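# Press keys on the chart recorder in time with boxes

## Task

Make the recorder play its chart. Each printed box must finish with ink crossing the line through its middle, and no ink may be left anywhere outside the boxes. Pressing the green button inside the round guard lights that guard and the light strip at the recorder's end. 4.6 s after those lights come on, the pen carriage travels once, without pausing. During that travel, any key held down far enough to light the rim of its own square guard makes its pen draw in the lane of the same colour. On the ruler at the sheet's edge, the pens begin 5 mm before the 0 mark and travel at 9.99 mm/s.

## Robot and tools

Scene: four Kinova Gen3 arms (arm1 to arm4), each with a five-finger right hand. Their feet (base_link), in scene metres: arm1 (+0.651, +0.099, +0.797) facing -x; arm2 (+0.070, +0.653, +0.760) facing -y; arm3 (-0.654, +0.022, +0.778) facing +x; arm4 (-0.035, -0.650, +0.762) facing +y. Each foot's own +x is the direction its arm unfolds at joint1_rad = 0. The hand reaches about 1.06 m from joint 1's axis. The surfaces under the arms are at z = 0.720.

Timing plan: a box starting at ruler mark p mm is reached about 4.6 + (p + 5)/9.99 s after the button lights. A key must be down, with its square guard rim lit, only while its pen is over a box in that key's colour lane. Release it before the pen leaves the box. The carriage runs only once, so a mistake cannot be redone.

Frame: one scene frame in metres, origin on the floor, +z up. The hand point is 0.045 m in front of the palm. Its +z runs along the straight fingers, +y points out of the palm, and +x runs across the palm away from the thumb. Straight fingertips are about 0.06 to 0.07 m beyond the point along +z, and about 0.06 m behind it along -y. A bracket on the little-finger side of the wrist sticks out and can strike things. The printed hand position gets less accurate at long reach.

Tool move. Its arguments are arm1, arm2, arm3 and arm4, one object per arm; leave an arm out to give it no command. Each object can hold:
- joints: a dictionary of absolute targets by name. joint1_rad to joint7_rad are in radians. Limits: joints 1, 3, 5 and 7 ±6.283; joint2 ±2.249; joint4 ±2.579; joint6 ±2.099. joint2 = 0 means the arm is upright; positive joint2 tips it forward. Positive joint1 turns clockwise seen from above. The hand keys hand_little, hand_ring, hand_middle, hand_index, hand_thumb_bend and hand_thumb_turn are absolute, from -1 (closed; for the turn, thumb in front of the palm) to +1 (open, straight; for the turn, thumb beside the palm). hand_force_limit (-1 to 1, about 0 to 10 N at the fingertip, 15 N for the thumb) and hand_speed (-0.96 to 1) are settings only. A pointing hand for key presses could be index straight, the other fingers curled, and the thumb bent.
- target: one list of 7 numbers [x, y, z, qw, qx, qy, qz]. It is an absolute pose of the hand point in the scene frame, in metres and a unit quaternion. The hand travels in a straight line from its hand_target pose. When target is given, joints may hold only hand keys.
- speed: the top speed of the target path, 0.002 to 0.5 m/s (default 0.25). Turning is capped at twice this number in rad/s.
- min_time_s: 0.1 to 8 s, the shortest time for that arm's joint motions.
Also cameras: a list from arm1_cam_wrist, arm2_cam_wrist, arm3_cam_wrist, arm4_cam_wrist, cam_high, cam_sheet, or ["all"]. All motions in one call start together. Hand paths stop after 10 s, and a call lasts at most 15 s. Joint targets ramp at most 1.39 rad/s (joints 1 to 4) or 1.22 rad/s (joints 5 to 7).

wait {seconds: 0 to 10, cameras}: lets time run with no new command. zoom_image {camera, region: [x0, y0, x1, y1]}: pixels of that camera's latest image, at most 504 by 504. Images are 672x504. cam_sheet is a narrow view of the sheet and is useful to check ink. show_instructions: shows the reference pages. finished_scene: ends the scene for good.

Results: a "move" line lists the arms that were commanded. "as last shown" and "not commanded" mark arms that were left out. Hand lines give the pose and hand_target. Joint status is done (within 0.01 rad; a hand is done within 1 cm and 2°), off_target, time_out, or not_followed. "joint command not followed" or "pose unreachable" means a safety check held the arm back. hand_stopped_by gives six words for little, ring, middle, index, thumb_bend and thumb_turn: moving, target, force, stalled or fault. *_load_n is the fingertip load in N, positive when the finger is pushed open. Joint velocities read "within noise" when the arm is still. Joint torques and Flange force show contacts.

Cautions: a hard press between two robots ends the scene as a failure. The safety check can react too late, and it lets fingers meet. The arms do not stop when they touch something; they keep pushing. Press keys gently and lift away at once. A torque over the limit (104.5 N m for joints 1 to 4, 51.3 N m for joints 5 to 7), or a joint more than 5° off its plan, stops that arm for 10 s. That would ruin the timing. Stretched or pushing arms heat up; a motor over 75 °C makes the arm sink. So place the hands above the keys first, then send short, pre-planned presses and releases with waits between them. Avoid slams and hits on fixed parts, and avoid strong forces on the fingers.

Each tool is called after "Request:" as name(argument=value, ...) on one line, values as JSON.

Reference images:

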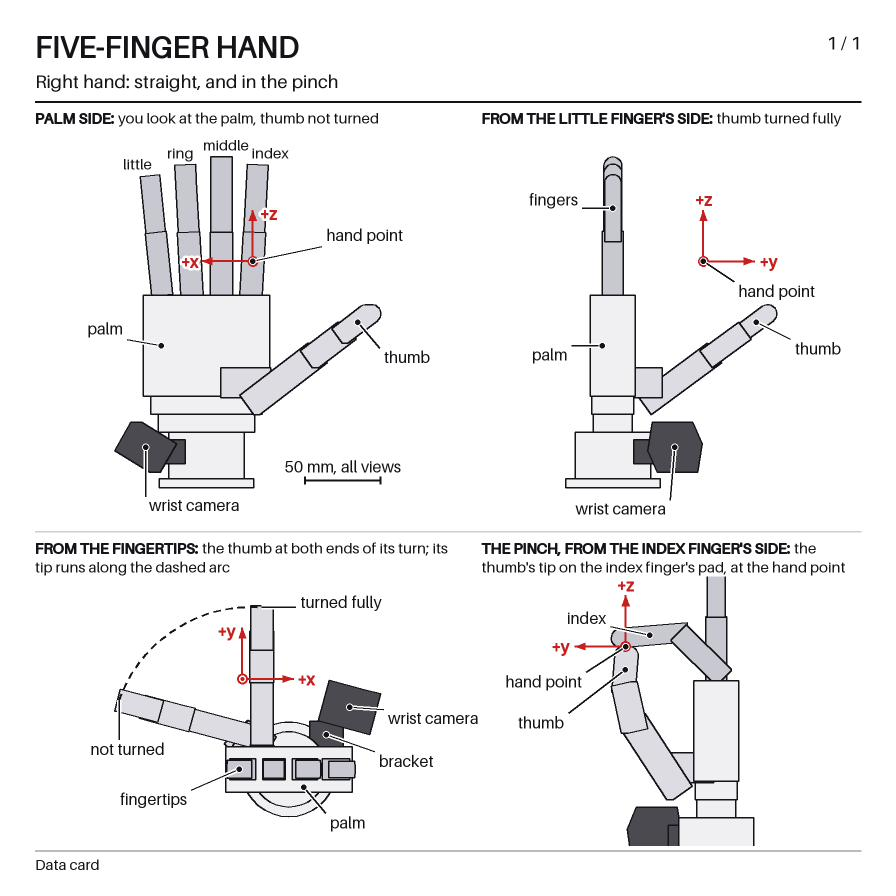

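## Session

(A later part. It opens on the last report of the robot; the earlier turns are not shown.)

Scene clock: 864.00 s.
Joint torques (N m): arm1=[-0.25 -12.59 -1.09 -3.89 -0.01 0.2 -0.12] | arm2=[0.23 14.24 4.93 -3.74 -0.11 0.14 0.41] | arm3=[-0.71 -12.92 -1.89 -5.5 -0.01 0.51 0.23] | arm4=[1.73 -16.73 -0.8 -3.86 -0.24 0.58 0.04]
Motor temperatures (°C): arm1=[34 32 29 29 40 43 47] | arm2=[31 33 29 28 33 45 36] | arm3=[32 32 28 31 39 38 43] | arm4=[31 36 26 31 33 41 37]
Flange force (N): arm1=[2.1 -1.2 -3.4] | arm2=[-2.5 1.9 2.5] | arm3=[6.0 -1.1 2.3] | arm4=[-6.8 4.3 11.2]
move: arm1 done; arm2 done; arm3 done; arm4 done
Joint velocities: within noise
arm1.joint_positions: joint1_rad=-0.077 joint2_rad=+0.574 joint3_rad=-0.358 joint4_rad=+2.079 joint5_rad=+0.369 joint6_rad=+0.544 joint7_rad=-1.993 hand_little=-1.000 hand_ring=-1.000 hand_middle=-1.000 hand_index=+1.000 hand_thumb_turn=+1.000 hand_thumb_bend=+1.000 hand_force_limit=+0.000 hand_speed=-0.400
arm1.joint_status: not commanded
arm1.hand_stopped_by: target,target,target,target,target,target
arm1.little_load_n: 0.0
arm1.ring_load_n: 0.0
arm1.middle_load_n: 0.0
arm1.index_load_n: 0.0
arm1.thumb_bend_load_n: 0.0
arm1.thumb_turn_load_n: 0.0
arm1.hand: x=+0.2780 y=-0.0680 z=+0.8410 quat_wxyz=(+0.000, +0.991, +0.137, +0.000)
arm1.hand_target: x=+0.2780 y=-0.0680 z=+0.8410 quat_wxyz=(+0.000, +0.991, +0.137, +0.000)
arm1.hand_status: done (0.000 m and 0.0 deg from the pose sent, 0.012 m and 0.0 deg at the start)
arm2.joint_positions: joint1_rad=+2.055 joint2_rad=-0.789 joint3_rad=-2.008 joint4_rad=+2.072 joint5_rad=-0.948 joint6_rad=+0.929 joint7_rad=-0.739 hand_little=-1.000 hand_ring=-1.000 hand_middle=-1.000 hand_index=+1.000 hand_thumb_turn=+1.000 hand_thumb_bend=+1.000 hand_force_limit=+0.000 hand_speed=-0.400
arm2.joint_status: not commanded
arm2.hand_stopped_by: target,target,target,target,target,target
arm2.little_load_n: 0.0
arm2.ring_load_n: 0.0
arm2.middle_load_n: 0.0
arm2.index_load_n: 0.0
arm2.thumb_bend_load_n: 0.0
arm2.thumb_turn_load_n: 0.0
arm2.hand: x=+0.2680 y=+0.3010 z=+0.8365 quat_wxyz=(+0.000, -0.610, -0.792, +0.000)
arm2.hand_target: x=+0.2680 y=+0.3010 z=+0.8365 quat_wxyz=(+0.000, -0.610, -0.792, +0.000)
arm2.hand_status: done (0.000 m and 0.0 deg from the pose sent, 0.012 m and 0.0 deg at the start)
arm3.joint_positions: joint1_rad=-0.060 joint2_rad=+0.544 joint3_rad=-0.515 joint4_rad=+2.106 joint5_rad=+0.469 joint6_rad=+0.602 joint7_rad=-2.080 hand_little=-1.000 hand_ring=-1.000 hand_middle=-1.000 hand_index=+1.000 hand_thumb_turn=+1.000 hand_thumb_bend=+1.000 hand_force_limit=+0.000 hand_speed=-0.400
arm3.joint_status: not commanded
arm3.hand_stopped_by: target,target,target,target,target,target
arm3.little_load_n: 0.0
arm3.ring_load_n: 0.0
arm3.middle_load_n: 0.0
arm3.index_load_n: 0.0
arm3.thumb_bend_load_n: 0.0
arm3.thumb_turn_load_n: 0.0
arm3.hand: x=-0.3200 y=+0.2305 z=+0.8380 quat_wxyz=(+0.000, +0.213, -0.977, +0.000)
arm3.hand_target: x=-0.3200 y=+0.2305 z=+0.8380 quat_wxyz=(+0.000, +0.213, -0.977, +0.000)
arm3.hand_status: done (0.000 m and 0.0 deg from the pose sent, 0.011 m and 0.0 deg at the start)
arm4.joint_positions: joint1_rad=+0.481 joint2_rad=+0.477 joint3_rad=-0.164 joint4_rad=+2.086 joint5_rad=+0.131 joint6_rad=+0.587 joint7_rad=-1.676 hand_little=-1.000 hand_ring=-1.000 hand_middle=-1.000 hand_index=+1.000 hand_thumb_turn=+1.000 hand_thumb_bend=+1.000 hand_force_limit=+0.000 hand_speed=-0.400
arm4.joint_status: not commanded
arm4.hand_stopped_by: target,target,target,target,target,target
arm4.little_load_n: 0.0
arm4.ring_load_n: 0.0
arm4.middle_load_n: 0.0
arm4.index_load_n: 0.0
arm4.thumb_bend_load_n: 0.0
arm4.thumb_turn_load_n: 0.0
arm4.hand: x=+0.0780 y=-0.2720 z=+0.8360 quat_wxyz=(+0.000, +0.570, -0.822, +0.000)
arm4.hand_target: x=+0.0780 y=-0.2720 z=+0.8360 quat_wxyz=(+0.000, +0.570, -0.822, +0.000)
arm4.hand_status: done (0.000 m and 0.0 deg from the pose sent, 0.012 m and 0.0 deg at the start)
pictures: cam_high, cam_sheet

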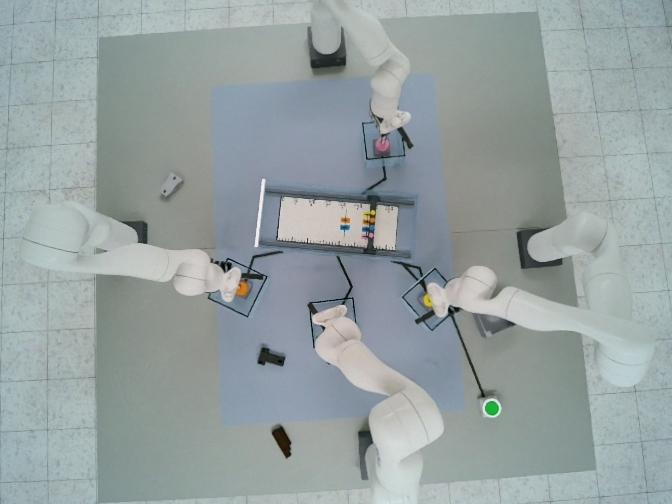

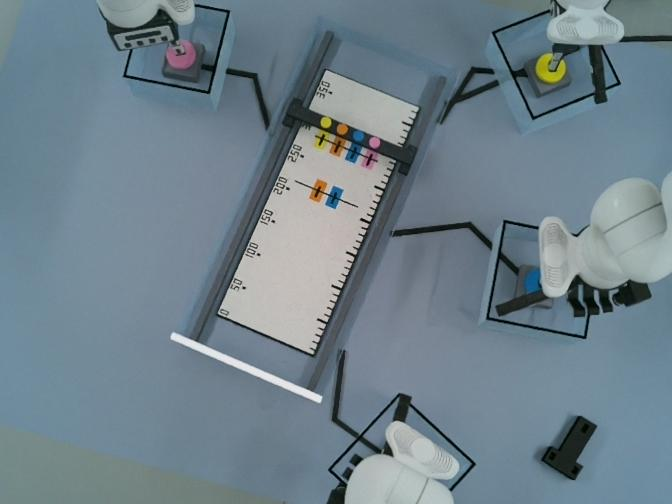

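Request:
wait(seconds=2.5, cameras=["cam_sheet"])

Request:
zoom_image(camera="cam_sheet", region=[270, 60, 430, 220])

Scene clock: 871.43 s.
Joint torques (N m): arm1=[-0.23 -12.55 -1.06 -3.87 0.01 0.21 -0.11] | arm2=[0.16 14.33 5.08 -3.73 -0.08 0.13 0.41] | arm3=[-0.74 -12.93 -1.95 -5.48 0.03 0.51 0.23] | arm4=[1.62 -16.64 -0.81 -3.86 -0.26 0.54 -0.01]
Motor temperatures (°C): arm1=[34 32 29 29 40 43 47] | arm2=[31 33 29 28 33 45 36] | arm3=[32 32 28 31 39 38 43] | arm4=[31 36 26 31 33 41 37]
Flange force (N): arm1=[2.1 -1.1 -3.5] | arm2=[-2.8 1.7 3.1] | arm3=[6.0 -1.2 2.3] | arm4=[-6.8 3.8 10.8]
Joint velocities: within noise
arm1.joint_positions: joint1_rad=-0.077 joint2_rad=+0.574 joint3_rad=-0.358 joint4_rad=+2.079 joint5_rad=+0.369 joint6_rad=+0.544 joint7_rad=-1.993 hand_little=-1.000 hand_ring=-1.000 hand_middle=-1.000 hand_index=+1.000 hand_thumb_turn=+1.000 hand_thumb_bend=+1.000 hand_force_limit=+0.000 hand_speed=-0.400
arm1.joint_status: not commanded
arm1.hand_stopped_by: target,target,target,target,target,target
arm1.little_load_n: 0.0
arm1.ring_load_n: 0.0
arm1.middle_load_n: 0.0
arm1.index_load_n: 0.0
arm1.thumb_bend_load_n: 0.0
arm1.thumb_turn_load_n: 0.0
arm1.hand: x=+0.2780 y=-0.0680 z=+0.8410 quat_wxyz=(+0.000, +0.991, +0.137, +0.000)
arm1.hand_target: x=+0.2780 y=-0.0680 z=+0.8410 quat_wxyz=(+0.000, +0.991, +0.137, +0.000)
arm1.hand_status: done (0.000 m and 0.0 deg from the pose sent, 0.012 m and 0.0 deg at the start)
arm2.joint_positions: joint1_rad=+2.055 joint2_rad=-0.789 joint3_rad=-2.008 joint4_rad=+2.072 joint5_rad=-0.948 joint6_rad=+0.929 joint7_rad=-0.739 hand_little=-1.000 hand_ring=-1.000 hand_middle=-1.000 hand_index=+1.000 hand_thumb_turn=+1.000 hand_thumb_bend=+1.000 hand_force_limit=+0.000 hand_speed=-0.400
arm2.joint_status: not commanded
arm2.hand_stopped_by: target,target,target,target,target,target
arm2.little_load_n: 0.0
arm2.ring_load_n: 0.0
arm2.middle_load_n: 0.5
arm2.index_load_n: 0.0
arm2.thumb_bend_load_n: 0.0
arm2.thumb_turn_load_n: 0.0
arm2.hand: x=+0.2680 y=+0.3010 z=+0.8365 quat_wxyz=(+0.000, -0.610, -0.792, +0.000)
arm2.hand_target: x=+0.2680 y=+0.3010 z=+0.8365 quat_wxyz=(+0.000, -0.610, -0.792, +0.000)
arm2.hand_status: done (0.000 m and 0.0 deg from the pose sent, 0.012 m and 0.0 deg at the start)
arm3.joint_positions: joint1_rad=-0.060 joint2_rad=+0.544 joint3_rad=-0.515 joint4_rad=+2.106 joint5_rad=+0.469 joint6_rad=+0.602 joint7_rad=-2.080 hand_little=-1.000 hand_ring=-1.000 hand_middle=-1.000 hand_index=+1.000 hand_thumb_turn=+1.000 hand_thumb_bend=+1.000 hand_force_limit=+0.000 hand_speed=-0.400
arm3.joint_status: not commanded
arm3.hand_stopped_by: target,target,target,target,target,target
arm3.little_load_n: 0.0
arm3.ring_load_n: 0.0
arm3.middle_load_n: 0.0
arm3.index_load_n: 0.0
arm3.thumb_bend_load_n: 0.0
arm3.thumb_turn_load_n: 0.0
arm3.hand: x=-0.3200 y=+0.2305 z=+0.8380 quat_wxyz=(+0.000, +0.213, -0.977, +0.000)
arm3.hand_target: x=-0.3200 y=+0.2305 z=+0.8380 quat_wxyz=(+0.000, +0.213, -0.977, +0.000)
arm3.hand_status: done (0.000 m and 0.0 deg from the pose sent, 0.011 m and 0.0 deg at the start)
arm4.joint_positions: joint1_rad=+0.481 joint2_rad=+0.477 joint3_rad=-0.164 joint4_rad=+2.086 joint5_rad=+0.131 joint6_rad=+0.587 joint7_rad=-1.676 hand_little=-1.000 hand_ring=-1.000 hand_middle=-1.000 hand_index=+1.000 hand_thumb_turn=+1.000 hand_thumb_bend=+1.000 hand_force_limit=+0.000 hand_speed=-0.400
arm4.joint_status: not commanded
arm4.hand_stopped_by: target,target,target,target,target,target
arm4.little_load_n: 0.0
arm4.ring_load_n: 0.0
arm4.middle_load_n: 0.0
arm4.index_load_n: 0.0
arm4.thumb_bend_load_n: 0.0
arm4.thumb_turn_load_n: 0.0
arm4.hand: x=+0.0780 y=-0.2720 z=+0.8360 quat_wxyz=(+0.000, +0.570, -0.822, +0.000)
arm4.hand_target: x=+0.0780 y=-0.2720 z=+0.8360 quat_wxyz=(+0.000, +0.570, -0.822, +0.000)
arm4.hand_status: done (0.000 m and 0.0 deg from the pose sent, 0.012 m and 0.0 deg at the start)
wait: 2.50 s; at rest from the start

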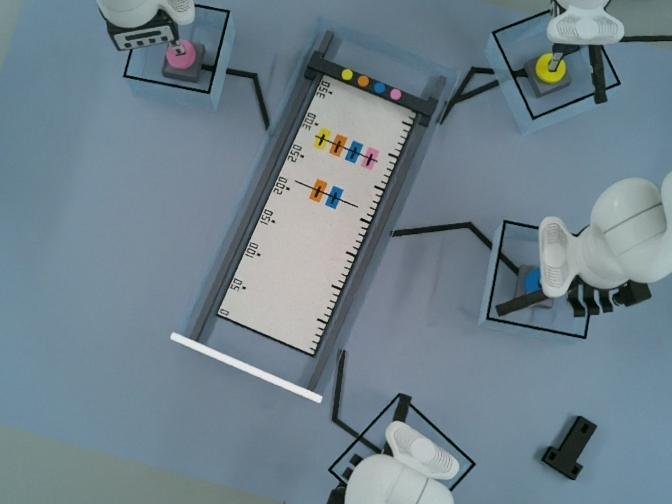

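Scaled by 3.150.

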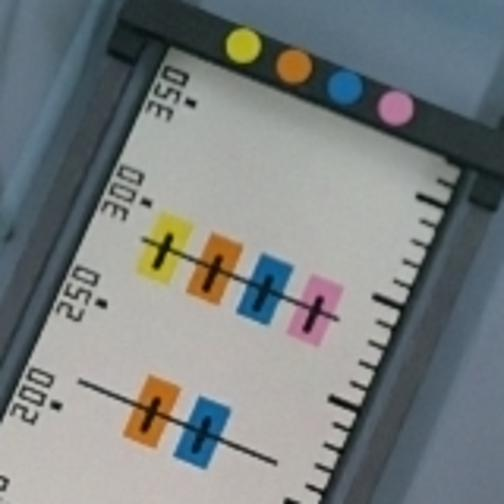

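Request:
finished_scene()

The scene is finished: the task was done.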